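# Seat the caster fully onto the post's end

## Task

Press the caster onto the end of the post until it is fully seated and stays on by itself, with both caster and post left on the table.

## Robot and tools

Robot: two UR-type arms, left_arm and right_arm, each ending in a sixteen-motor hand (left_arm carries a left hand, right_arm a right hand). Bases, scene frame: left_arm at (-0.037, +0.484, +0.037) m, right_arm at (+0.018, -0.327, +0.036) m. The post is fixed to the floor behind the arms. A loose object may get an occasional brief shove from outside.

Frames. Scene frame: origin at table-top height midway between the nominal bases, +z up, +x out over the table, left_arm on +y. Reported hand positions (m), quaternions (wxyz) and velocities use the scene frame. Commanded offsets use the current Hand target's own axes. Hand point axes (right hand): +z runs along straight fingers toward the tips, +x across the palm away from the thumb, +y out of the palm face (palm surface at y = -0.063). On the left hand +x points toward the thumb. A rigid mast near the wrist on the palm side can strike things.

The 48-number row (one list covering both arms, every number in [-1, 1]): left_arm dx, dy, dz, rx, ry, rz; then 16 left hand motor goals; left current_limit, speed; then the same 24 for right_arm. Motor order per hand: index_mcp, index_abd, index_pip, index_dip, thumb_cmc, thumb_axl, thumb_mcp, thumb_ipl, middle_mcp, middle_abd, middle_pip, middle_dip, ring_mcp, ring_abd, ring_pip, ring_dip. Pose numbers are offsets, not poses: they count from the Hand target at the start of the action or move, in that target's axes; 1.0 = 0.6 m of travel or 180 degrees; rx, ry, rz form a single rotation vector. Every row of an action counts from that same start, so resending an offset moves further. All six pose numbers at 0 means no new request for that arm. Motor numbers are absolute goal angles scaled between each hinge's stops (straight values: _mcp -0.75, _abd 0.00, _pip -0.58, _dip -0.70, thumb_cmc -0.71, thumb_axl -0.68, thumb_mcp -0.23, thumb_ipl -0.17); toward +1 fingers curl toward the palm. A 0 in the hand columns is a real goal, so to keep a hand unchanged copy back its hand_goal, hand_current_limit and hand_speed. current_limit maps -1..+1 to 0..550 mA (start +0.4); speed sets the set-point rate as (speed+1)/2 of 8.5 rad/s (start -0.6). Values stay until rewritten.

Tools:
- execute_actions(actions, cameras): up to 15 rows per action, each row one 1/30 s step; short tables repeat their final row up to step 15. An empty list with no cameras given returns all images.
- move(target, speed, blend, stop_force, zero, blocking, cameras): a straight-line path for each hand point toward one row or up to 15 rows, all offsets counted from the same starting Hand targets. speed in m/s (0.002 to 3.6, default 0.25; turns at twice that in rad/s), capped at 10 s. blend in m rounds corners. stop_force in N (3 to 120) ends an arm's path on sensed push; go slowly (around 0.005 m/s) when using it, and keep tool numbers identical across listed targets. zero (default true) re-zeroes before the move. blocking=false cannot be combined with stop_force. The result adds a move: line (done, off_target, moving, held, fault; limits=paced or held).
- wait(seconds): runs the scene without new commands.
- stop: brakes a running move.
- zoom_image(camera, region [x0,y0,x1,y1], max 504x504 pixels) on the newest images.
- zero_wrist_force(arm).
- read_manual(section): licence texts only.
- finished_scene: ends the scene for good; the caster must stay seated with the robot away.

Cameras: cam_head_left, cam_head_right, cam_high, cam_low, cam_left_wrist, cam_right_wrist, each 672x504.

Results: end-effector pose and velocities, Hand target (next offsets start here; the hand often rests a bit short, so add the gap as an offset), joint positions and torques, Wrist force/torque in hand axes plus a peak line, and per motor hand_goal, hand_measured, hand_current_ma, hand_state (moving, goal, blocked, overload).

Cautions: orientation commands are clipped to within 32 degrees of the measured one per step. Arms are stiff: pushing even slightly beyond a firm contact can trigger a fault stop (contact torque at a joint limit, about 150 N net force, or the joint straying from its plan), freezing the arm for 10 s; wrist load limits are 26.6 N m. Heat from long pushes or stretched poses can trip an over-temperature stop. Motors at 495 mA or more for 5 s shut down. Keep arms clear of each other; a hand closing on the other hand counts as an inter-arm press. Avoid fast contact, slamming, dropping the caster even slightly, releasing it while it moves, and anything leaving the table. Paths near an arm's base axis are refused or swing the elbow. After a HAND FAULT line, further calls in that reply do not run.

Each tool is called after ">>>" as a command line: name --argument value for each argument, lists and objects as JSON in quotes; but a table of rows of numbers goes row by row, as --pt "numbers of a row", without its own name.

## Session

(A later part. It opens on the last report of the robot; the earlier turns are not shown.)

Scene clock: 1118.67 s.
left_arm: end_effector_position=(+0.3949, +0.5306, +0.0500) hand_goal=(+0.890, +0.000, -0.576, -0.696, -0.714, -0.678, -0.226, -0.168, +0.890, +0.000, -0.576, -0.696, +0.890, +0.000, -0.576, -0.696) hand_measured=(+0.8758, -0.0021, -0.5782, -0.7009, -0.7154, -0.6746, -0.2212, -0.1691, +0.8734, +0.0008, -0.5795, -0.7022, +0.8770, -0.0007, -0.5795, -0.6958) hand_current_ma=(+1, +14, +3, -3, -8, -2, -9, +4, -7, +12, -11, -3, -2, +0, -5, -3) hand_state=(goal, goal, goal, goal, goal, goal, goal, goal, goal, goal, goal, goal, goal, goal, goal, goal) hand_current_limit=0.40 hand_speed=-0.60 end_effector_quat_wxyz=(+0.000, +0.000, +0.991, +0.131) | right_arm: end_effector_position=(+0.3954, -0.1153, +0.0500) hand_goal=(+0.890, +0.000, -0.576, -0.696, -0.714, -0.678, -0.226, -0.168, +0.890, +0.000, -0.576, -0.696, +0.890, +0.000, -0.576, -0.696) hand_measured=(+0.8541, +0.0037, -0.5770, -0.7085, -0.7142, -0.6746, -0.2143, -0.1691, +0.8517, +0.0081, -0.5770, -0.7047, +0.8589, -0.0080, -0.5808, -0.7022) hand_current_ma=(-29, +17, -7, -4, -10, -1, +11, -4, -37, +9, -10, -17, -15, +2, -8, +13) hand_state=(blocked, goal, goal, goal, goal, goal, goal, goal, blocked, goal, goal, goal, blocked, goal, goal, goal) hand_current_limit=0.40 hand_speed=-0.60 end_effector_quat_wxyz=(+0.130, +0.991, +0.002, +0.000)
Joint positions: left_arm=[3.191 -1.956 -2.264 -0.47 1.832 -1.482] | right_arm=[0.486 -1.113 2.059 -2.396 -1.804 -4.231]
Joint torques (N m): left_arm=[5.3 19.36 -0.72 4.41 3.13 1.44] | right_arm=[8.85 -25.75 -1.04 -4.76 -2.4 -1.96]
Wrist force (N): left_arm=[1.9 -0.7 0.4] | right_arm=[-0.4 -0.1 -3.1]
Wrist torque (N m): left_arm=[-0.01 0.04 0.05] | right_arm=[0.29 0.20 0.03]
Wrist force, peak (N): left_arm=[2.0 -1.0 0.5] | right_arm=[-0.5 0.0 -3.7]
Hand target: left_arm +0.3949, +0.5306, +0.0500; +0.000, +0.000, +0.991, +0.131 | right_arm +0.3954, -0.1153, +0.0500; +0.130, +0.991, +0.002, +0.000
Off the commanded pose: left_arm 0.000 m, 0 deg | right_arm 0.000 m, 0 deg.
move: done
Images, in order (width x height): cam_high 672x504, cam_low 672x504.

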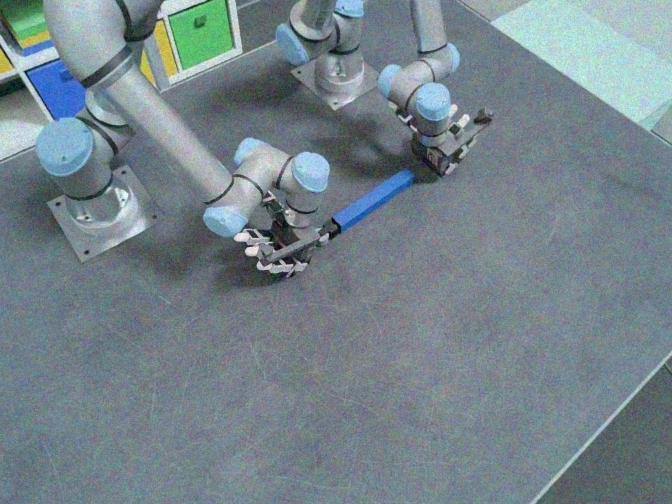

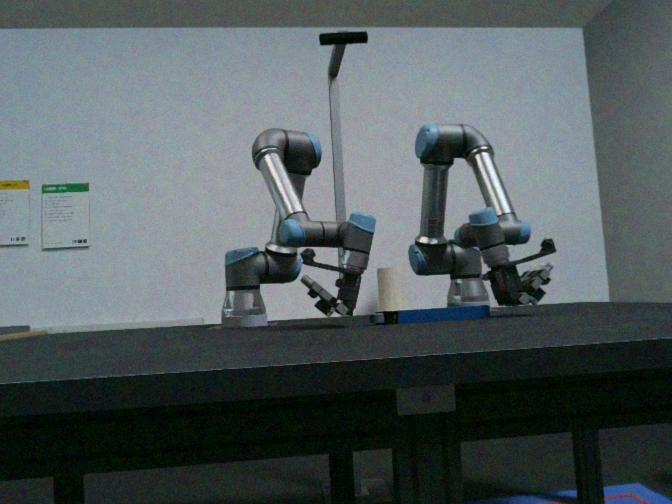

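>>> move --pt "0 -0.0039 0.0145 0 0 0 0.89 0 -0.576 -0.696 -0.714 -0.677 -0.226 -0.168 0.89 0 -0.576 -0.696 0.89 0 -0.576 -0.696 0.4 -0.6 0 -0.0039 0.0145 0 0 0 0.89 0 -0.576 -0.696 -0.714 -0.677 -0.226 -0.168 0.89 0 -0.576 -0.696 0.89 0 -0.576 -0.696 0.4 -0.6" --pt "0 -0.0521 0.0016 0 0 0 0.89 0 -0.576 -0.696 -0.714 -0.677 -0.226 -0.168 0.89 0 -0.576 -0.696 0.89 0 -0.576 -0.696 0.4 -0.6 0 -0.0522 0.0016 0 0 0 0.89 0 -0.576 -0.696 -0.714 -0.677 -0.226 -0.168 0.89 0 -0.576 -0.696 0.89 0 -0.576 -0.696 0.4 -0.6" --speed '[0.03, 0.05]' --stop_force 4 --cameras '["cam_low","cam_high"]'

>>> zoom_image --camera "cam_low" --region '[320, 260, 560, 340]'

>>> zoom_image --camera "cam_high" --region '[260, 120, 480, 280]'

Scene clock: 1134.93 s.
left_arm: end_effector_position=(+0.3949, +0.5007, +0.0409) hand_goal=(+0.890, +0.000, -0.576, -0.696, -0.714, -0.678, -0.226, -0.168, +0.890, +0.000, -0.576, -0.696, +0.890, +0.000, -0.576, -0.696) hand_measured=(+0.8758, -0.0021, -0.5782, -0.7022, -0.7154, -0.6746, -0.2212, -0.1700, +0.8734, +0.0008, -0.5782, -0.7022, +0.8758, -0.0007, -0.5795, -0.6958) hand_current_ma=(+1, +9, -8, -4, -9, -8, -7, -5, -7, +13, +1, +0, -3, -6, -5, +3) hand_state=(goal, goal, goal, goal, goal, goal, goal, goal, goal, goal, goal, goal, goal, goal, goal, goal) hand_current_limit=0.40 hand_speed=-0.60 end_effector_quat_wxyz=(+0.000, +0.000, +0.991, +0.131) | right_arm: end_effector_position=(+0.3953, -0.0852, +0.0410) hand_goal=(+0.890, +0.000, -0.576, -0.696, -0.714, -0.678, -0.226, -0.168, +0.890, +0.000, -0.576, -0.696, +0.890, +0.000, -0.576, -0.696) hand_measured=(+0.8541, +0.0037, -0.5782, -0.7073, -0.7129, -0.6756, -0.2153, -0.1691, +0.8517, +0.0066, -0.5770, -0.7047, +0.8589, -0.0080, -0.5808, -0.7034) hand_current_ma=(-25, +9, -8, -12, -9, -1, +5, -7, -40, +6, -16, -21, -13, +6, -11, +10) hand_state=(blocked, goal, goal, goal, goal, goal, goal, goal, blocked, goal, goal, goal, blocked, goal, goal, goal) hand_current_limit=0.40 hand_speed=-0.60 end_effector_quat_wxyz=(+0.130, +0.991, +0.002, +0.000)
Joint positions: left_arm=[3.125 -1.985 -2.247 -0.476 1.833 -1.551] | right_arm=[0.537 -1.064 2.001 -2.377 -1.797 -4.18]
Joint torques (N m): left_arm=[-8.63 20.07 24.61 0.72 3.29 -2.15] | right_arm=[9.21 -28.94 -30.09 0.43 0.85 2.03]
Wrist force (N): left_arm=[1.8 -0.6 0.2] | right_arm=[-0.1 -0.6 -3.2]
Wrist torque (N m): left_arm=[0.04 0.02 0.19] | right_arm=[0.25 0.14 -0.07]
Wrist force, peak (N): left_arm=[2.1 -0.8 0.8] | right_arm=[0.1 -0.2 -3.7]
Hand target: left_arm +0.3949, +0.5007, +0.0409; +0.000, +0.000, +0.991, +0.131 | right_arm +0.3953, -0.0852, +0.0410; +0.130, +0.991, +0.002, +0.000
Off the commanded pose: left_arm 0.000 m, 0 deg | right_arm 0.000 m, 0 deg.
move: done
Images, in order (width x height): cam_high 672x504, cam_low 672x504.

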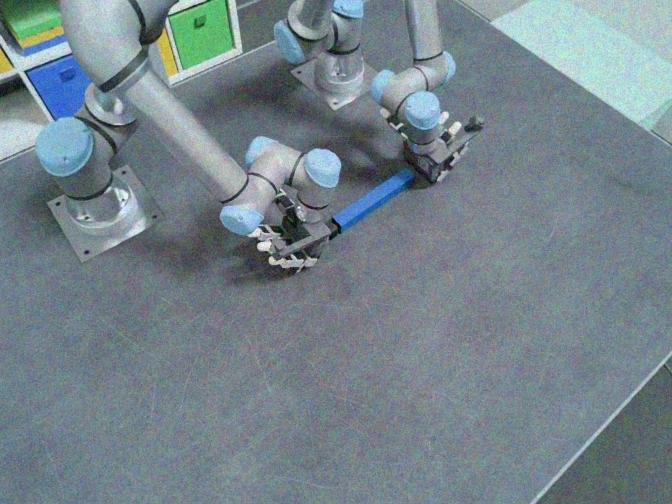

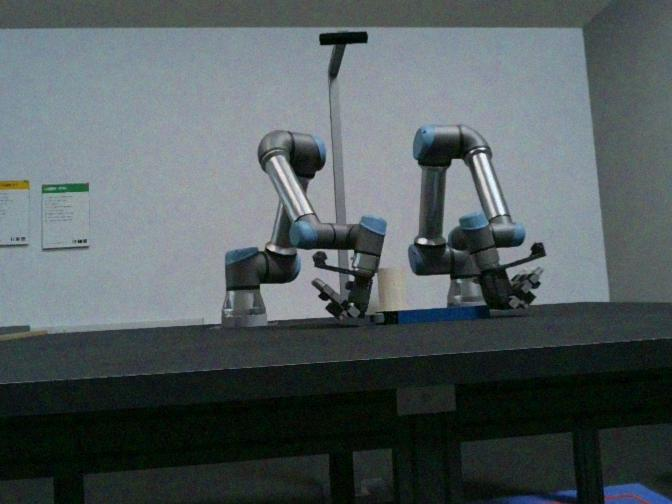

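Scaled by 2.100 from the camera's image (finer frame: 960x720).

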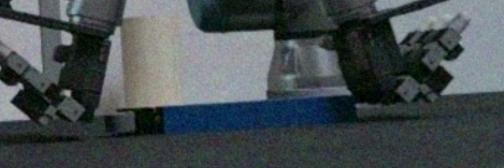

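Scaled by 2.291 from the camera's image (finer frame: 960x720).

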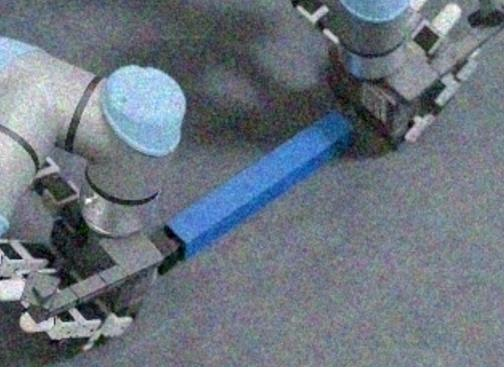

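>>> move --pt "0 -0.0322 -0.0086 0 0 0 0.89 0 -0.576 -0.696 -0.714 -0.677 -0.226 -0.168 0.89 0 -0.576 -0.696 0.89 0 -0.576 -0.696 0.4 -0.6 0 -0.0322 -0.0086 0 0 0 0.89 0 -0.576 -0.696 -0.714 -0.677 -0.226 -0.168 0.89 0 -0.576 -0.696 0.89 0 -0.576 -0.696 0.4 -0.6" --speed 0.012 --stop_force 4 --cameras '["cam_low","cam_high"]'

>>> zoom_image --camera "cam_low" --region '[350, 280, 450, 340]'

>>> zoom_image --camera "cam_high" --region '[260, 120, 480, 280]'

Scene clock: 1146.27 s.
left_arm: end_effector_position=(+0.3948, +0.4807, +0.0409) hand_goal=(+0.890, +0.000, -0.576, -0.696, -0.714, -0.678, -0.226, -0.168, +0.890, +0.000, -0.576, -0.696, +0.890, +0.000, -0.576, -0.696) hand_measured=(+0.8746, -0.0021, -0.5782, -0.7022, -0.7154, -0.6746, -0.2212, -0.1700, +0.8746, +0.0008, -0.5795, -0.7022, +0.8770, -0.0007, -0.5795, -0.6958) hand_current_ma=(-2, +0, -3, +4, -8, +3, -1, +2, -10, +7, -4, +1, +0, +4, -9, -16) hand_state=(goal, goal, goal, goal, goal, goal, goal, goal, goal, goal, goal, goal, goal, goal, goal, goal) hand_current_limit=0.40 hand_speed=-0.60 end_effector_quat_wxyz=(+0.000, +0.000, +0.991, +0.131) | right_arm: end_effector_position=(+0.3952, -0.0653, +0.0410) hand_goal=(+0.890, +0.000, -0.576, -0.696, -0.714, -0.678, -0.226, -0.168, +0.890, +0.000, -0.576, -0.696, +0.890, +0.000, -0.576, -0.696) hand_measured=(+0.8541, +0.0037, -0.5782, -0.7073, -0.7129, -0.6746, -0.2153, -0.1691, +0.8517, +0.0081, -0.5770, -0.7047, +0.8577, -0.0080, -0.5808, -0.7034) hand_current_ma=(-30, +8, -10, -8, -5, +8, +3, +12, -43, +11, -7, -9, -18, +0, -13, +10) hand_state=(blocked, goal, goal, goal, goal, goal, goal, goal, blocked, goal, goal, goal, blocked, goal, goal, goal) hand_current_limit=0.40 hand_speed=-0.60 end_effector_quat_wxyz=(+0.130, +0.991, +0.002, +0.000)
Joint positions: left_arm=[3.081 -1.991 -2.231 -0.499 1.833 -1.596] | right_arm=[0.568 -1.043 1.959 -2.348 -1.793 -4.148]
Joint torques (N m): left_arm=[-8.31 21.52 25.13 0.7 -1.8 -2.17] | right_arm=[9.55 -29.71 -30.76 0.43 0.96 2.21]
Wrist force (N): left_arm=[1.9 -0.6 0.2] | right_arm=[0.0 -0.3 -3.4]
Wrist torque (N m): left_arm=[0.03 0.01 0.21] | right_arm=[0.30 0.12 -0.09]
Wrist force, peak (N): left_arm=[2.2 -0.8 0.4] | right_arm=[0.1 -0.6 -3.7]
Hand target: left_arm +0.3948, +0.4807, +0.0409; +0.000, +0.000, +0.991, +0.131 | right_arm +0.3952, -0.0653, +0.0410; +0.130, +0.991, +0.002, +0.000
Off the commanded pose: left_arm 0.000 m, 0 deg | right_arm 0.000 m, 0 deg.
move: done
Images, in order (width x height): cam_high 672x504, cam_low 672x504.

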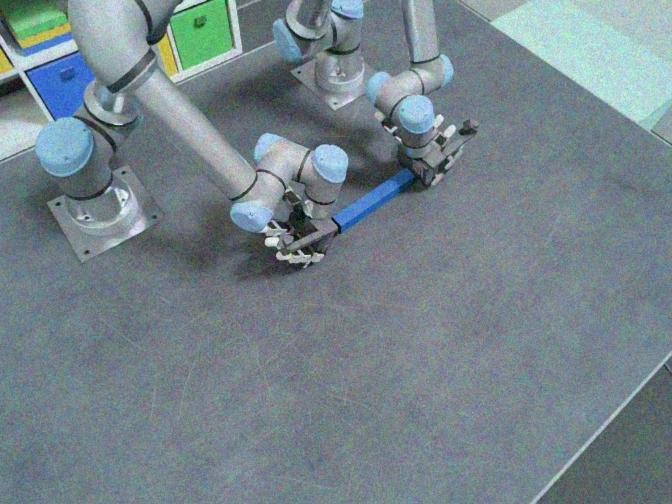

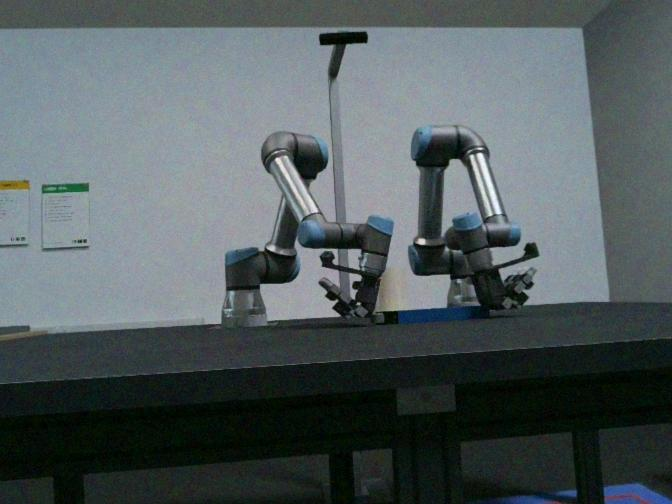

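Scaled by 5.040 from the camera's image (finer frame: 960x720).

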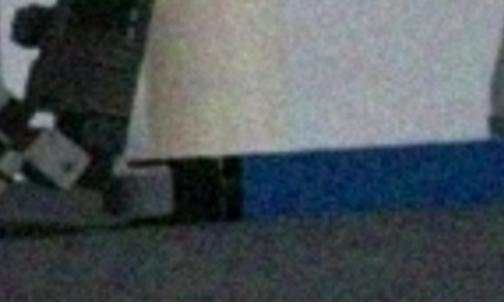

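Scaled by 2.291 from the camera's image (finer frame: 960x720).

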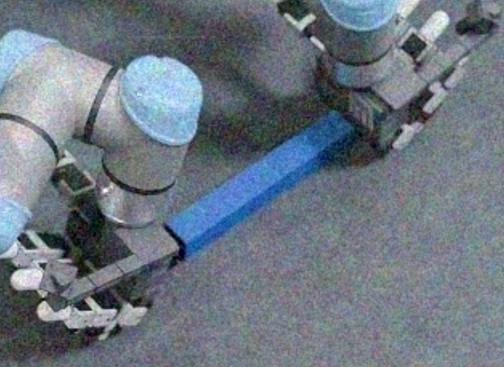

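>>> move --pt "0 -0.0241 -0.0065 0 0 0 0.89 0 -0.576 -0.696 -0.714 -0.677 -0.226 -0.168 0.89 0 -0.576 -0.696 0.89 0 -0.576 -0.696 0.4 -0.6 0 -0.0241 -0.0065 0 0 0 0.89 0 -0.576 -0.696 -0.714 -0.677 -0.226 -0.168 0.89 0 -0.576 -0.696 0.89 0 -0.576 -0.696 0.4 -0.6" --speed 0.008 --stop_force 5 --cameras '["cam_low","cam_high","cam_left_wrist","cam_right_wrist"]'

>>> zoom_image --camera "cam_low" --region '[350, 280, 450, 340]'

>>> zoom_image --camera "cam_low" --region '[440, 270, 540, 330]'

Scene clock: 1159.63 s.
left_arm: end_effector_position=(+0.3948, +0.4781, +0.0409) hand_goal=(+0.890, +0.000, -0.576, -0.696, -0.714, -0.678, -0.226, -0.168, +0.890, +0.000, -0.576, -0.696, +0.890, +0.000, -0.576, -0.696) hand_measured=(+0.8746, -0.0021, -0.5782, -0.7009, -0.7154, -0.6746, -0.2212, -0.1700, +0.8734, +0.0008, -0.5782, -0.7022, +0.8758, -0.0007, -0.5795, -0.6958) hand_current_ma=(+3, +15, -3, -2, -10, -10, +3, -5, -8, +6, +0, +0, -7, +2, -3, -6) hand_state=(goal, goal, goal, goal, goal, goal, goal, goal, goal, goal, goal, goal, goal, goal, goal, goal) hand_current_limit=0.40 hand_speed=-0.60 end_effector_quat_wxyz=(+0.000, +0.000, +0.991, +0.131) | right_arm: end_effector_position=(+0.3952, -0.0626, +0.0410) hand_goal=(+0.890, +0.000, -0.576, -0.696, -0.714, -0.678, -0.226, -0.168, +0.890, +0.000, -0.576, -0.696, +0.890, +0.000, -0.576, -0.696) hand_measured=(+0.8541, +0.0037, -0.5757, -0.7085, -0.7129, -0.6746, -0.2143, -0.1691, +0.8529, +0.0066, -0.5770, -0.7047, +0.8601, -0.0080, -0.5821, -0.7022) hand_current_ma=(-26, +3, -11, -9, -11, +3, +5, -4, -37, +8, -6, -14, -11, -3, -8, +5) hand_state=(blocked, goal, goal, goal, goal, goal, goal, goal, blocked, goal, goal, goal, blocked, goal, goal, goal) hand_current_limit=0.40 hand_speed=-0.60 end_effector_quat_wxyz=(+0.130, +0.991, +0.002, +0.000)
Joint positions: left_arm=[3.075 -1.991 -2.228 -0.502 1.833 -1.602] | right_arm=[0.572 -1.04 1.953 -2.344 -1.793 -4.144]
Joint torques (N m): left_arm=[7.36 33.94 -1.56 3.85 -1.75 1.47] | right_arm=[-6.25 -52.4 -3.01 -4.79 0.3 -2.29]
Wrist force (N): left_arm=[1.8 2.6 0.2] | right_arm=[-0.3 2.5 -2.9]
Wrist torque (N m): left_arm=[0.20 0.00 0.03] | right_arm=[0.38 0.16 0.03]
Wrist force, peak (N): left_arm=[1.7 6.9 1.5] | right_arm=[-0.1 7.8 -2.6]
Hand target: left_arm +0.3948, +0.4781, +0.0409; +0.000, +0.000, +0.991, +0.131 (not the last commanded pose) | right_arm +0.3952, -0.0626, +0.0410; +0.130, +0.991, +0.002, +0.000 (not the last commanded pose)
Off the commanded pose: left_arm 0.012 m, 0 deg | right_arm 0.012 m, 0 deg.
move: contact (left_arm, right_arm)
cam_left_wrist: T_world_to_cam=[[0.79243, -0.58347, -0.17778, -0.05841], [-0.41375, -0.72835, 0.54619, 0.4456], [-0.44817, -0.35926, -0.81858, 0.50968]] pos_world=[0.45908, 0.47358, 0.16344]
cam_right_wrist: T_world_to_cam=[[-0.79352, -0.59072, 0.14621, 0.30644], [-0.42237, 0.70759, 0.5665, 0.14291], [-0.4381, 0.38778, -0.81099, 0.36068]] pos_world=[0.46154, -0.05997, 0.16675]
Images, in order (width x height): cam_high 672x504, cam_low 672x504, cam_left_wrist 672x504, cam_right_wrist 672x504.

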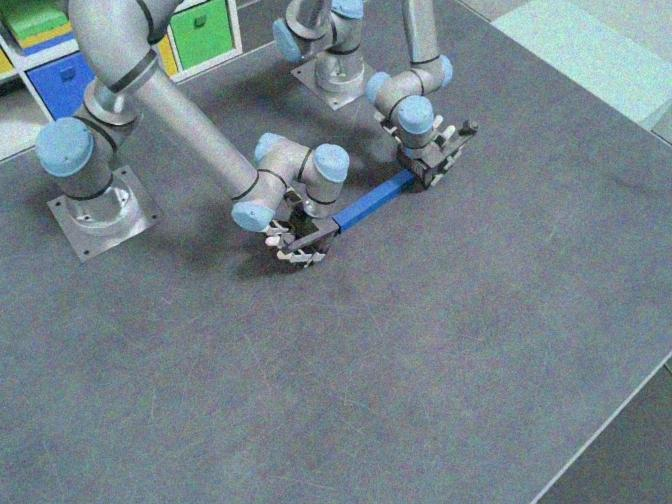

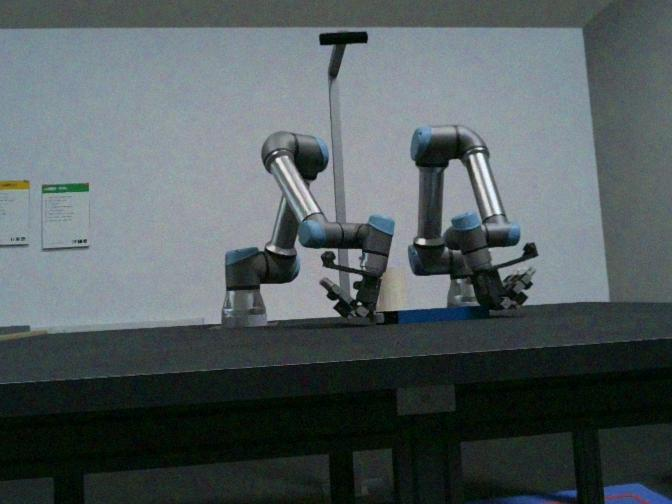

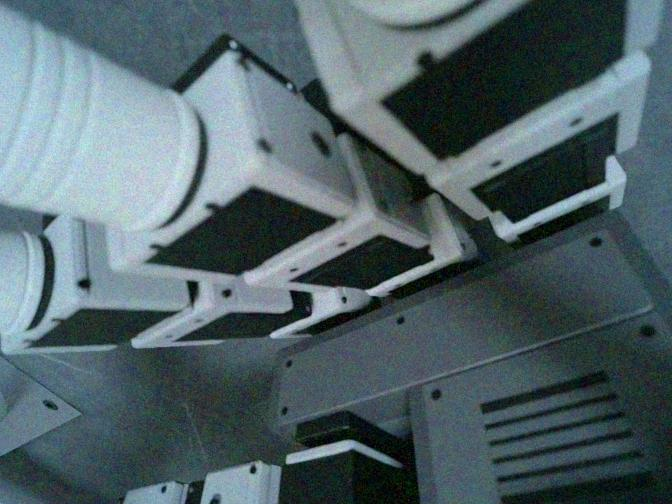

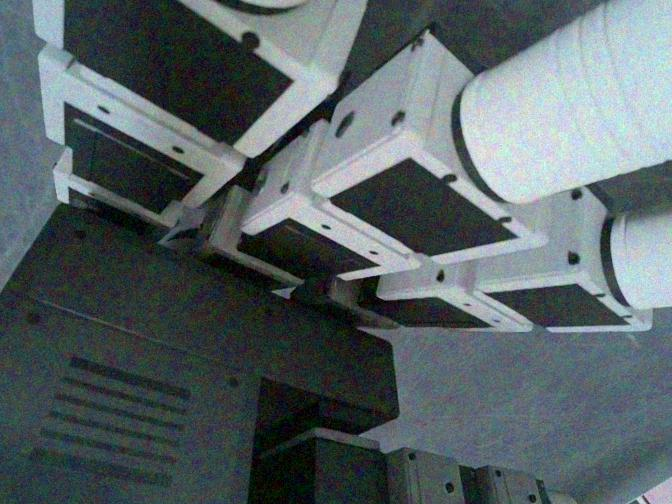

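Scaled by 5.040 from the camera's image (finer frame: 960x720).

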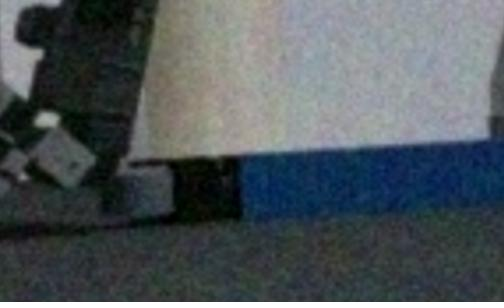

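Scaled by 5.040 from the camera's image (finer frame: 960x720).

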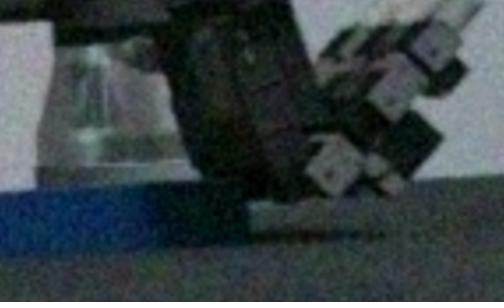

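>>> move --pt "0 0 0 0 0 0 0.89 0 -0.576 -0.696 -0.714 -0.677 -0.226 -0.168 0.89 0 -0.576 -0.696 0.89 0 -0.576 -0.696 0.4 -0.6 0 -0.0241 -0.0065 0 0 0 0.89 0 -0.576 -0.696 -0.714 -0.677 -0.226 -0.168 0.89 0 -0.576 -0.696 0.89 0 -0.576 -0.696 0.4 -0.6" --speed 0.005 --stop_force 25 --cameras '["cam_low","cam_head_left","cam_head_right","cam_high"]'

>>> zoom_image --camera "cam_low" --region '[350, 280, 450, 340]'

>>> zoom_image --camera "cam_head_left" --region '[330, 230, 410, 290]'

Scene clock: 1169.37 s.
left_arm: end_effector_position=(+0.3948, +0.4781, +0.0409) hand_goal=(+0.890, +0.000, -0.576, -0.696, -0.714, -0.678, -0.226, -0.168, +0.890, +0.000, -0.576, -0.696, +0.890, +0.000, -0.576, -0.696) hand_measured=(+0.8758, -0.0021, -0.5795, -0.7009, -0.7154, -0.6746, -0.2212, -0.1691, +0.8734, +0.0023, -0.5782, -0.7022, +0.8758, -0.0007, -0.5795, -0.6958) hand_current_ma=(-1, +3, +1, +5, -7, -6, -3, +4, -11, +8, -7, -2, -9, -3, -12, -11) hand_state=(goal, goal, goal, goal, goal, goal, goal, goal, goal, goal, goal, goal, goal, goal, goal, goal) hand_current_limit=0.40 hand_speed=-0.60 end_effector_quat_wxyz=(+0.000, +0.000, +0.991, +0.131) | right_arm: end_effector_position=(+0.3952, -0.0563, +0.0410) hand_goal=(+0.890, +0.000, -0.576, -0.696, -0.714, -0.678, -0.226, -0.168, +0.890, +0.000, -0.576, -0.696, +0.890, +0.000, -0.576, -0.696) hand_measured=(+0.8541, +0.0066, -0.5782, -0.7085, -0.7142, -0.6746, -0.2153, -0.1691, +0.8517, +0.0081, -0.5757, -0.7034, +0.8589, -0.0080, -0.5808, -0.7034) hand_current_ma=(-26, +5, -11, -3, -9, -3, +12, +1, -41, +13, -5, -10, -10, +6, -12, +7) hand_state=(blocked, goal, goal, goal, goal, goal, goal, goal, blocked, goal, goal, goal, blocked, goal, goal, goal) hand_current_limit=0.40 hand_speed=-0.60 end_effector_quat_wxyz=(+0.130, +0.991, +0.002, +0.000)
Joint positions: left_arm=[3.075 -1.991 -2.228 -0.502 1.833 -1.602] | right_arm=[0.582 -1.034 1.939 -2.335 -1.791 -4.134]
Joint torques (N m): left_arm=[-12.43 31.31 0.63 1.5 -1.32 1.52] | right_arm=[1.82 -54.2 -7.8 -6.6 1.92 -2.32]
Wrist force (N): left_arm=[2.2 24.7 4.1] | right_arm=[0.1 22.6 -0.6]
Wrist torque (N m): left_arm=[0.86 0.08 -0.54] | right_arm=[0.93 0.06 0.57]
Wrist force, peak (N): left_arm=[2.1 26.2 4.5] | right_arm=[-0.5 29.5 -0.6]
Hand target: left_arm +0.3948, +0.4781, +0.0409; +0.000, +0.000, +0.991, +0.131 | right_arm +0.3952, -0.0563, +0.0410; +0.130, +0.991, +0.002, +0.000 (not the last commanded pose)
Off the commanded pose: left_arm 0.000 m, 0 deg | right_arm 0.009 m, 0 deg.
move: contact (right_arm)
Images, in order (width x height): cam_head_left 672x504, cam_head_right 672x504, cam_high 672x504, cam_low 672x504.

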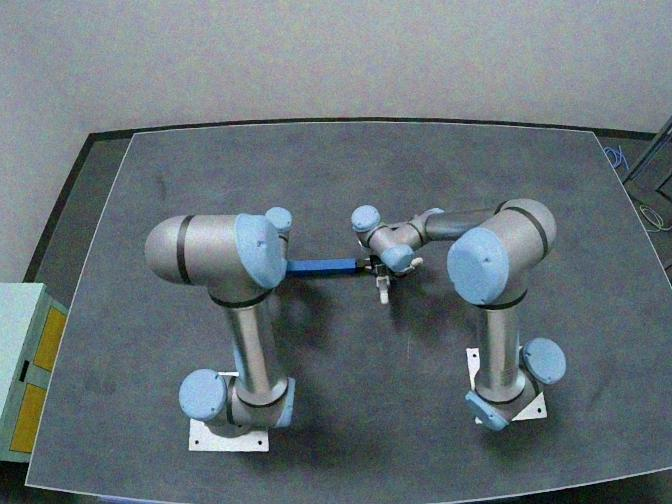

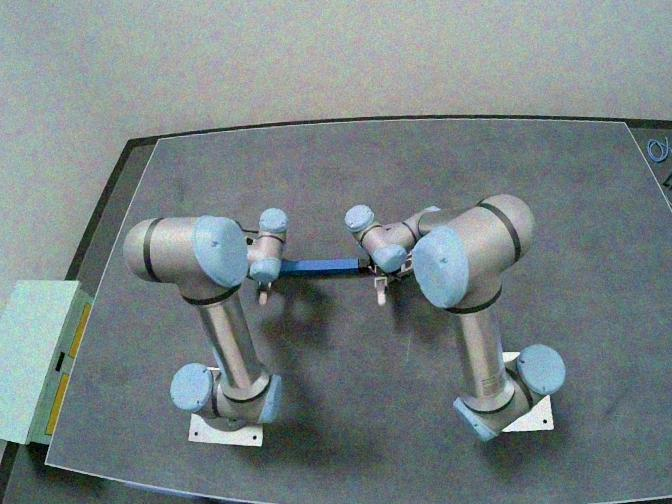

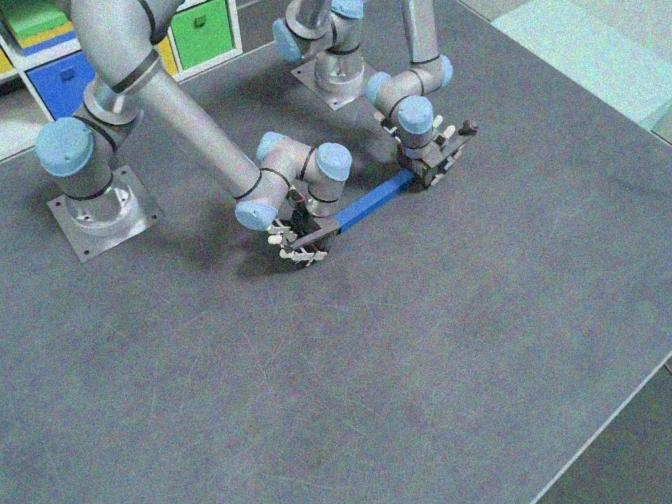

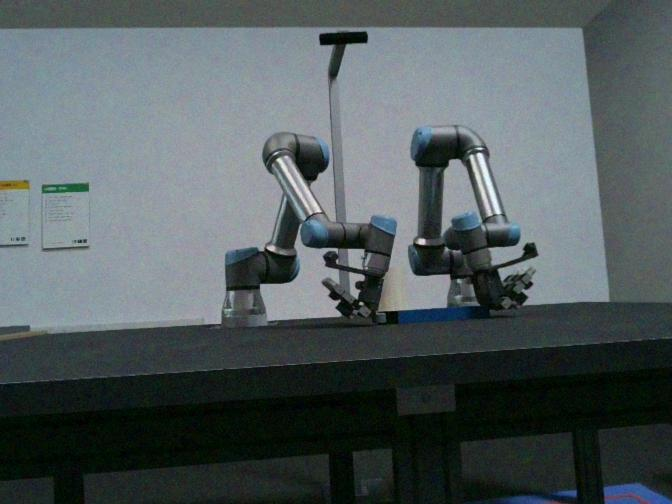

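Scaled by 5.040 from the camera's image (finer frame: 960x720).

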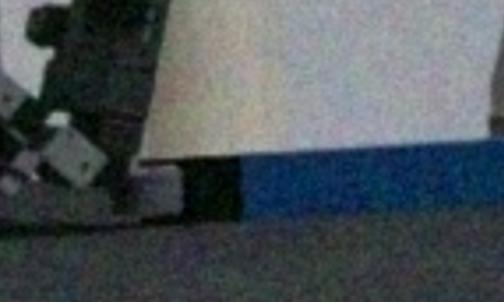

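Scaled by 6.300 from the camera's image (finer frame: 960x720).

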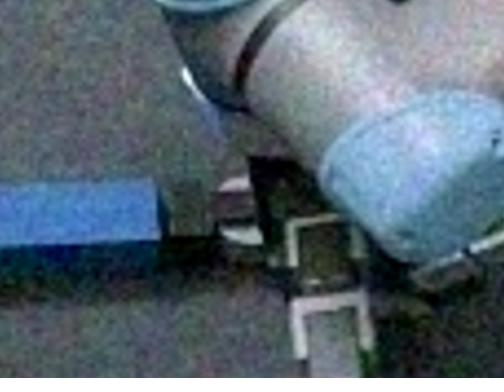

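>>> move --pt "0 0 0 0 0 0 0.89 0 -0.576 -0.696 -0.714 -0.677 -0.226 -0.168 0.89 0 -0.576 -0.696 0.89 0 -0.576 -0.696 0.4 -0.6 0 -0.0241 -0.0065 0 0 0 0.89 0 -0.576 -0.696 -0.714 -0.677 -0.226 -0.168 0.89 0 -0.576 -0.696 0.89 0 -0.576 -0.696 0.4 -0.6" --speed 0.004 --stop_force 45 --zero false --cameras '["cam_low","cam_head_left","cam_head_right"]'

>>> zoom_image --camera "cam_low" --region '[350, 280, 450, 340]'

>>> zoom_image --camera "cam_head_left" --region '[330, 230, 410, 290]'

Scene clock: 1182.63 s.
left_arm: end_effector_position=(+0.3948, +0.4781, +0.0409) hand_goal=(+0.890, +0.000, -0.576, -0.696, -0.714, -0.678, -0.226, -0.168, +0.890, +0.000, -0.576, -0.696, +0.890, +0.000, -0.576, -0.696) hand_measured=(+0.8746, -0.0021, -0.5795, -0.7022, -0.7154, -0.6746, -0.2212, -0.1691, +0.8734, +0.0008, -0.5795, -0.7022, +0.8758, -0.0007, -0.5795, -0.6958) hand_current_ma=(+2, +6, +0, -3, -3, -10, -10, -4, -12, +17, -15, -2, -1, -1, -14, -8) hand_state=(goal, goal, goal, goal, goal, goal, goal, goal, goal, goal, goal, goal, goal, goal, goal, goal) hand_current_limit=0.40 hand_speed=-0.60 end_effector_quat_wxyz=(+0.000, +0.000, +0.991, +0.131) | right_arm: end_effector_position=(+0.3952, -0.0517, +0.0410) hand_goal=(+0.890, +0.000, -0.576, -0.696, -0.714, -0.678, -0.226, -0.168, +0.890, +0.000, -0.576, -0.696, +0.890, +0.000, -0.576, -0.696) hand_measured=(+0.8541, +0.0052, -0.5782, -0.7085, -0.7142, -0.6756, -0.2153, -0.1700, +0.8517, +0.0096, -0.5770, -0.7047, +0.8589, -0.0065, -0.5821, -0.7034) hand_current_ma=(-20, +6, -6, -9, -7, +4, +4, -3, -34, +15, -7, -11, -18, +6, -12, +7) hand_state=(blocked, goal, goal, goal, goal, goal, goal, goal, blocked, goal, goal, goal, blocked, goal, goal, goal) hand_current_limit=0.40 hand_speed=-0.60 end_effector_quat_wxyz=(+0.131, +0.991, +0.002, +0.000)
Joint positions: left_arm=[3.075 -1.991 -2.228 -0.502 1.833 -1.602] | right_arm=[0.589 -1.028 1.929 -2.328 -1.79 -4.127]
Joint torques (N m): left_arm=[-12.92 24.36 4.06 1.61 -10.1 1.44] | right_arm=[9.33 -52.95 -11.64 -8.67 8.94 -2.59]
Wrist force (N): left_arm=[2.5 46.1 7.6] | right_arm=[0.7 44.7 0.3]
Wrist torque (N m): left_arm=[1.24 0.13 -1.07] | right_arm=[1.42 0.03 1.22]
Wrist force, peak (N): left_arm=[2.3 46.1 7.6] | right_arm=[-0.8 50.8 0.2]
Hand target: left_arm +0.3948, +0.4781, +0.0409; +0.000, +0.000, +0.991, +0.131 | right_arm +0.3952, -0.0517, +0.0410; +0.131, +0.991, +0.002, +0.000 (not the last commanded pose)
Off the commanded pose: left_arm 0.000 m, 0 deg | right_arm 0.010 m, 0 deg.
move: contact (right_arm)
Images, in order (width x height): cam_head_left 672x504, cam_head_right 672x504, cam_low 672x504.

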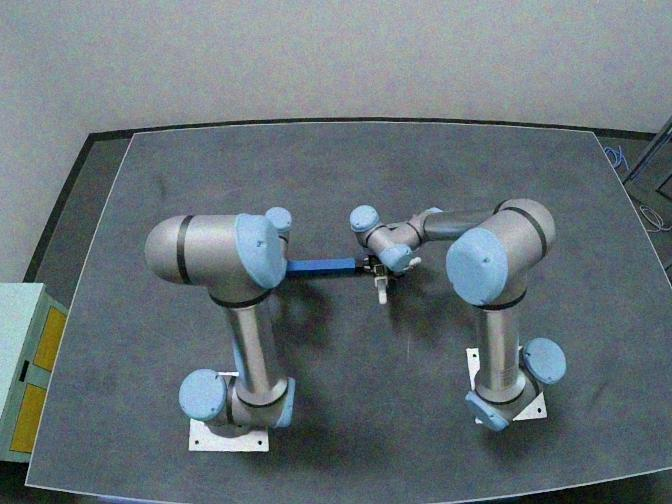

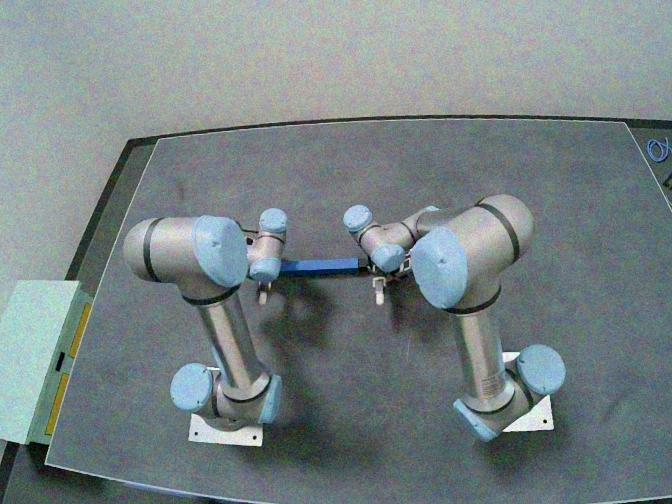

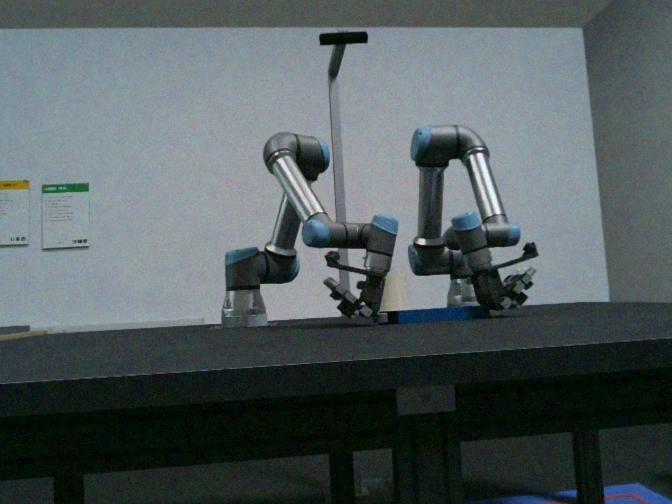

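Scaled by 5.040 from the camera's image (finer frame: 960x720).

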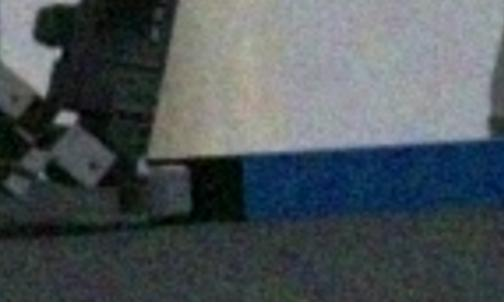

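Scaled by 6.300 from the camera's image (finer frame: 960x720).

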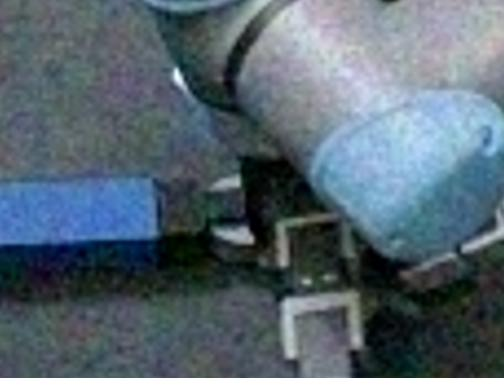

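>>> zoom_image --camera "cam_head_right" --region '[330, 230, 410, 290]'

>>> zoom_image --camera "cam_low" --region '[360, 290, 410, 330]'

>>> zoom_image --camera "cam_low" --region '[440, 270, 540, 330]'

Scaled by 6.300 from the camera's image (finer frame: 960x720).

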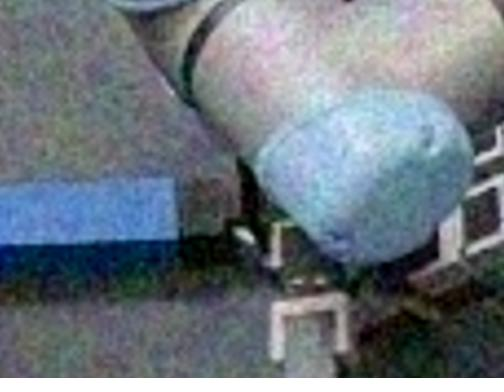

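Scaled by 10.080 from the camera's image (finer frame: 960x720).

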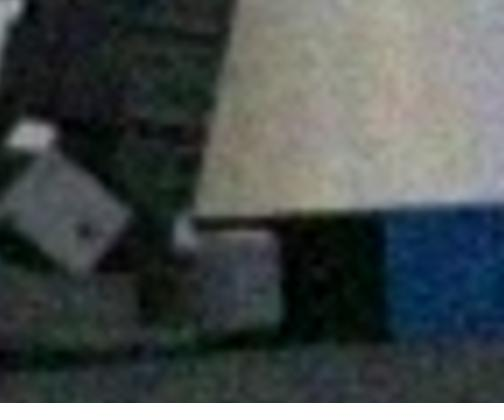

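Scaled by 5.040 from the camera's image (finer frame: 960x720).

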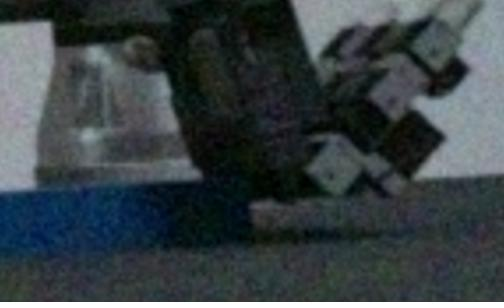

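>>> move --pt "0 0 0 0 0 0 0.89 0 -0.576 -0.696 -0.714 -0.677 -0.226 -0.168 0.89 0 -0.576 -0.696 0.89 0 -0.576 -0.696 0.4 -0.6 0 -0.0161 -0.0043 0 0 0 0.89 0 -0.576 -0.696 -0.714 -0.677 -0.226 -0.168 0.89 0 -0.576 -0.696 0.89 0 -0.576 -0.696 0.4 -0.6" --speed 0.003 --stop_force 60 --zero false --cameras '["cam_low","cam_head_left"]'

>>> zoom_image --camera "cam_low" --region '[350, 280, 450, 340]'

>>> zoom_image --camera "cam_low" --region '[440, 270, 540, 330]'

>>> zoom_image --camera "cam_head_left" --region '[330, 230, 410, 290]'

Scene clock: 1244.30 s.
left_arm: end_effector_position=(+0.3948, +0.4781, +0.0409) hand_goal=(+0.890, +0.000, -0.576, -0.696, -0.714, -0.678, -0.226, -0.168, +0.890, +0.000, -0.576, -0.696, +0.890, +0.000, -0.576, -0.696) hand_measured=(+0.8746, -0.0021, -0.5795, -0.7022, -0.7154, -0.6746, -0.2212, -0.1691, +0.8734, +0.0008, -0.5795, -0.7022, +0.8758, -0.0007, -0.5795, -0.6958) hand_current_ma=(+0, +8, -7, -6, -6, -4, -15, +9, -4, +9, -10, -4, -4, +2, -2, -8) hand_state=(goal, goal, goal, goal, goal, goal, goal, goal, goal, goal, goal, goal, goal, goal, goal, goal) hand_current_limit=0.40 hand_speed=-0.60 end_effector_quat_wxyz=(+0.000, +0.000, +0.991, +0.131) | right_arm: end_effector_position=(+0.3951, -0.0510, +0.0410) hand_goal=(+0.890, +0.000, -0.576, -0.696, -0.714, -0.678, -0.226, -0.168, +0.890, +0.000, -0.576, -0.696, +0.890, +0.000, -0.576, -0.696) hand_measured=(+0.8541, +0.0052, -0.5770, -0.7085, -0.7142, -0.6756, -0.2143, -0.1700, +0.8517, +0.0096, -0.5782, -0.7034, +0.8577, -0.0065, -0.5808, -0.7034) hand_current_ma=(-25, +14, -13, -10, -11, +5, +9, +2, -39, +18, -11, -17, -16, +0, -12, +4) hand_state=(blocked, goal, goal, goal, goal, goal, goal, goal, blocked, goal, goal, goal, blocked, goal, goal, goal) hand_current_limit=0.40 hand_speed=-0.60 end_effector_quat_wxyz=(+0.131, +0.991, +0.002, +0.000)
Joint positions: left_arm=[3.075 -1.991 -2.228 -0.502 1.833 -1.602] | right_arm=[0.59 -1.028 1.927 -2.327 -1.79 -4.126]
Joint torques (N m): left_arm=[-26.92 22.21 6.65 1.65 -9.97 1.42] | right_arm=[16.58 -53.83 -16.21 -10.78 12.2 -2.54]
Wrist force (N): left_arm=[2.7 58.8 10.3] | right_arm=[0.9 60.2 2.0]
Wrist torque (N m): left_arm=[1.23 0.18 -1.37] | right_arm=[1.48 -0.04 1.66]
Wrist force, peak (N): left_arm=[2.4 59.2 10.5] | right_arm=[-1.5 66.1 1.6]
Hand target: left_arm +0.3948, +0.4781, +0.0409; +0.000, +0.000, +0.991, +0.131 | right_arm +0.3951, -0.0510, +0.0410; +0.131, +0.991, +0.002, +0.000 (not the last commanded pose)
Off the commanded pose: left_arm 0.000 m, 0 deg | right_arm 0.009 m, 0 deg.
move: contact (right_arm)
Images, in order (width x height): cam_head_left 672x504, cam_low 672x504.

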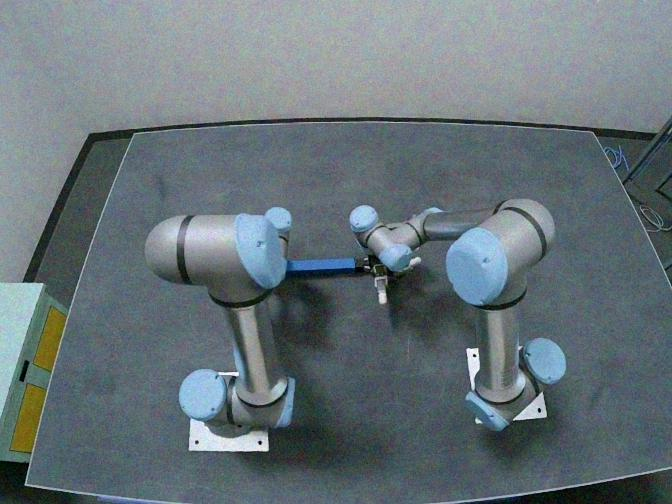

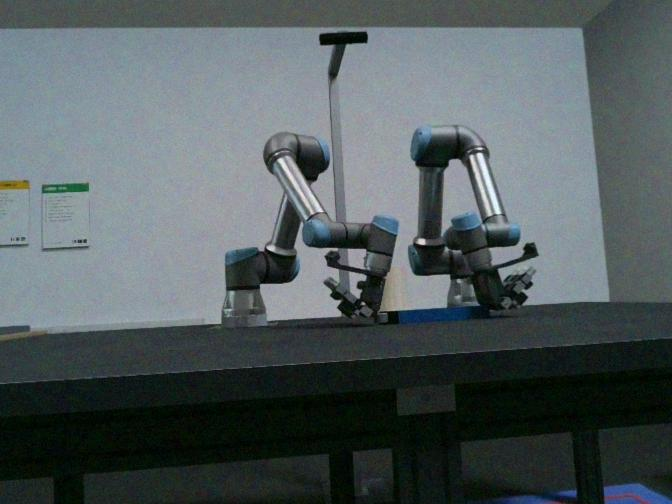

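Scaled by 5.040 from the camera's image (finer frame: 960x720).

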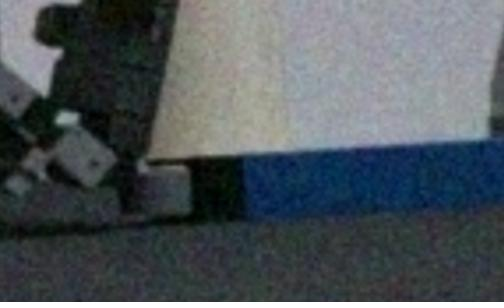

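Scaled by 5.040 from the camera's image (finer frame: 960x720).

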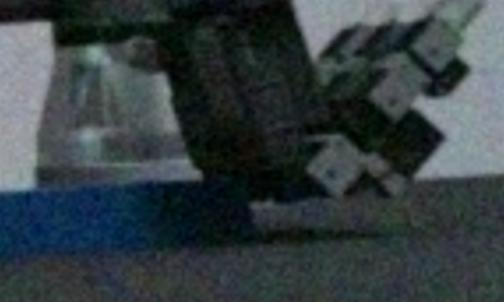

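Scaled by 6.300 from the camera's image (finer frame: 960x720).

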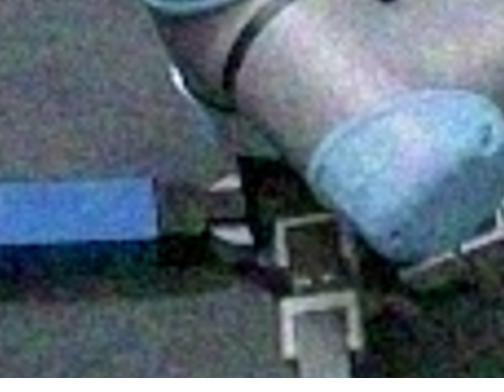

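>>> move --pt "0 0.0483 0.0129 0 0 0 0.89 0 -0.576 -0.696 -0.714 -0.677 -0.226 -0.168 0.89 0 -0.576 -0.696 0.89 0 -0.576 -0.696 0.4 -0.6 0 0.0483 0.0129 0 0 0 0.89 0 -0.576 -0.696 -0.714 -0.677 -0.226 -0.168 0.89 0 -0.576 -0.696 0.89 0 -0.576 -0.696 0.4 -0.6" --speed 0.03 --cameras '["cam_low","cam_head_left","cam_high","cam_head_right"]'

>>> zoom_image --camera "cam_low" --region '[350, 280, 450, 340]'

>>> zoom_image --camera "cam_head_left" --region '[330, 230, 410, 290]'

>>> zoom_image --camera "cam_high" --region '[280, 180, 380, 260]'

Scene clock: 1257.03 s.
left_arm: end_effector_position=(+0.3949, +0.5080, +0.0410) hand_goal=(+0.890, +0.000, -0.576, -0.696, -0.714, -0.678, -0.226, -0.168, +0.890, +0.000, -0.576, -0.696, +0.890, +0.000, -0.576, -0.696) hand_measured=(+0.8746, -0.0021, -0.5795, -0.7009, -0.7154, -0.6746, -0.2212, -0.1691, +0.8746, +0.0008, -0.5782, -0.7022, +0.8758, -0.0007, -0.5795, -0.6958) hand_current_ma=(+11, +11, +7, +2, -9, -9, -2, +1, -6, +5, -11, +4, -10, -2, -8, -8) hand_state=(goal, goal, goal, goal, goal, goal, goal, goal, goal, goal, goal, goal, goal, goal, goal, goal) hand_current_limit=0.40 hand_speed=-0.60 end_effector_quat_wxyz=(+0.000, +0.000, +0.991, +0.131) | right_arm: end_effector_position=(+0.3952, -0.0809, +0.0411) hand_goal=(+0.890, +0.000, -0.576, -0.696, -0.714, -0.678, -0.226, -0.168, +0.890, +0.000, -0.576, -0.696, +0.890, +0.000, -0.576, -0.696) hand_measured=(+0.8553, +0.0052, -0.5782, -0.7085, -0.7142, -0.6746, -0.2153, -0.1691, +0.8505, +0.0096, -0.5782, -0.7047, +0.8589, -0.0065, -0.5808, -0.7022) hand_current_ma=(-29, +7, -13, -8, -5, +3, +9, -5, -41, +18, -7, -14, -17, +7, -12, +12) hand_state=(blocked, goal, goal, goal, goal, goal, goal, goal, blocked, goal, goal, goal, blocked, goal, goal, goal) hand_current_limit=0.40 hand_speed=-0.60 end_effector_quat_wxyz=(+0.131, +0.991, +0.002, +0.000)
Joint positions: left_arm=[3.141 -1.984 -2.252 -0.467 1.833 -1.534] | right_arm=[0.544 -1.06 1.992 -2.37 -1.797 -4.173]
Joint torques (N m): left_arm=[8.49 34.25 -0.9 4.38 -1.77 1.58] | right_arm=[-8.84 -51.61 -5.16 -4.73 -2.52 -2.28]
Wrist force (N): left_arm=[2.1 -0.8 -0.5] | right_arm=[-0.6 -0.7 -3.5]
Wrist torque (N m): left_arm=[0.07 -0.04 0.07] | right_arm=[0.25 0.22 0.00]
Wrist force, peak (N): left_arm=[2.6 59.2 10.5] | right_arm=[1.0 60.6 2.2]
Hand target: left_arm +0.3949, +0.5081, +0.0410; +0.000, +0.000, +0.991, +0.131 | right_arm +0.3952, -0.0810, +0.0411; +0.131, +0.991, +0.002, +0.000
Off the commanded pose: left_arm 0.000 m, 0 deg | right_arm 0.000 m, 0 deg.
move: done
Images, in order (width x height): cam_head_left 672x504, cam_head_right 672x504, cam_high 672x504, cam_low 672x504.

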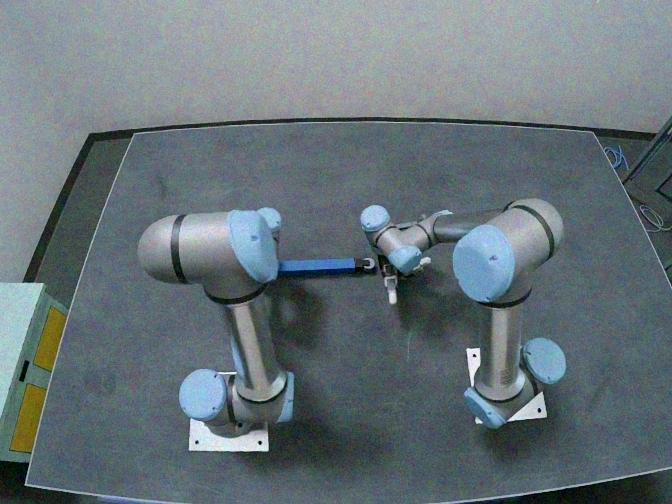

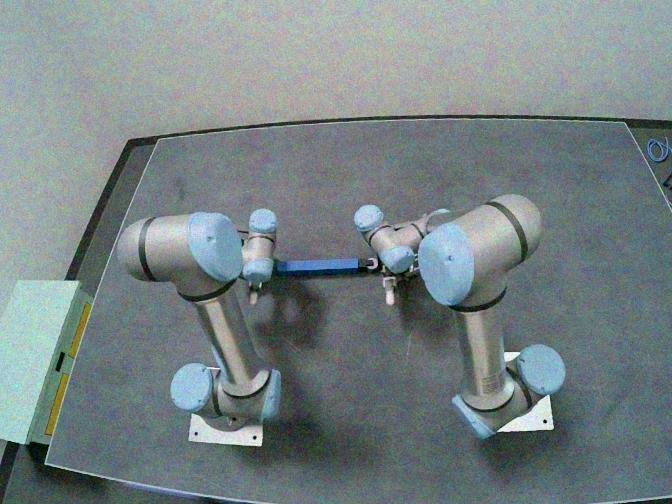

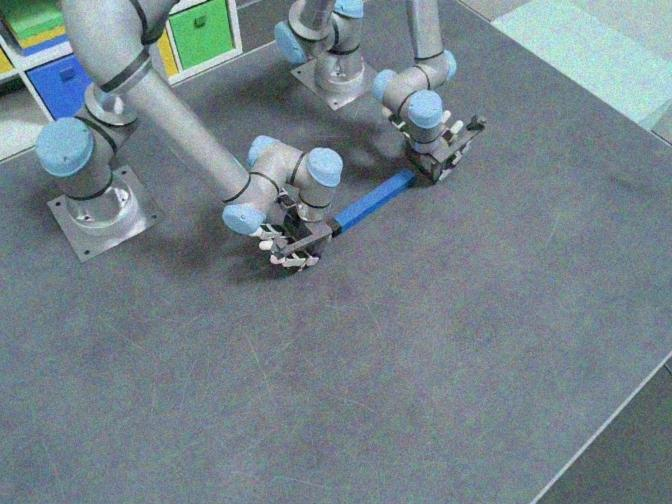

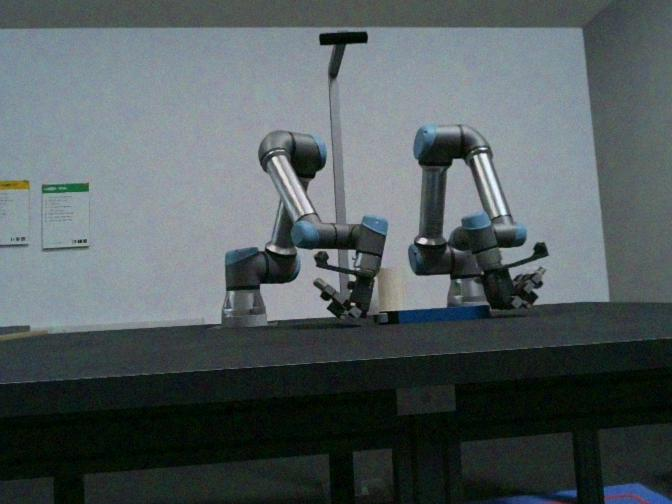

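Scaled by 5.040 from the camera's image (finer frame: 960x720).

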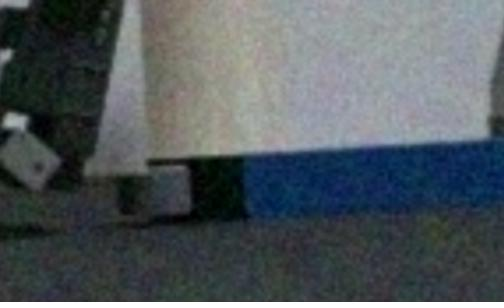

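Scaled by 6.300 from the camera's image (finer frame: 960x720).

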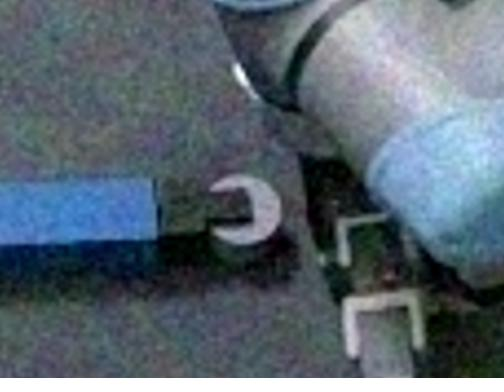

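Scaled by 5.040 from the camera's image (finer frame: 960x720).

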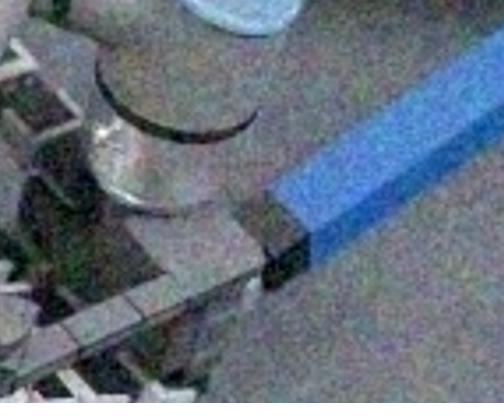

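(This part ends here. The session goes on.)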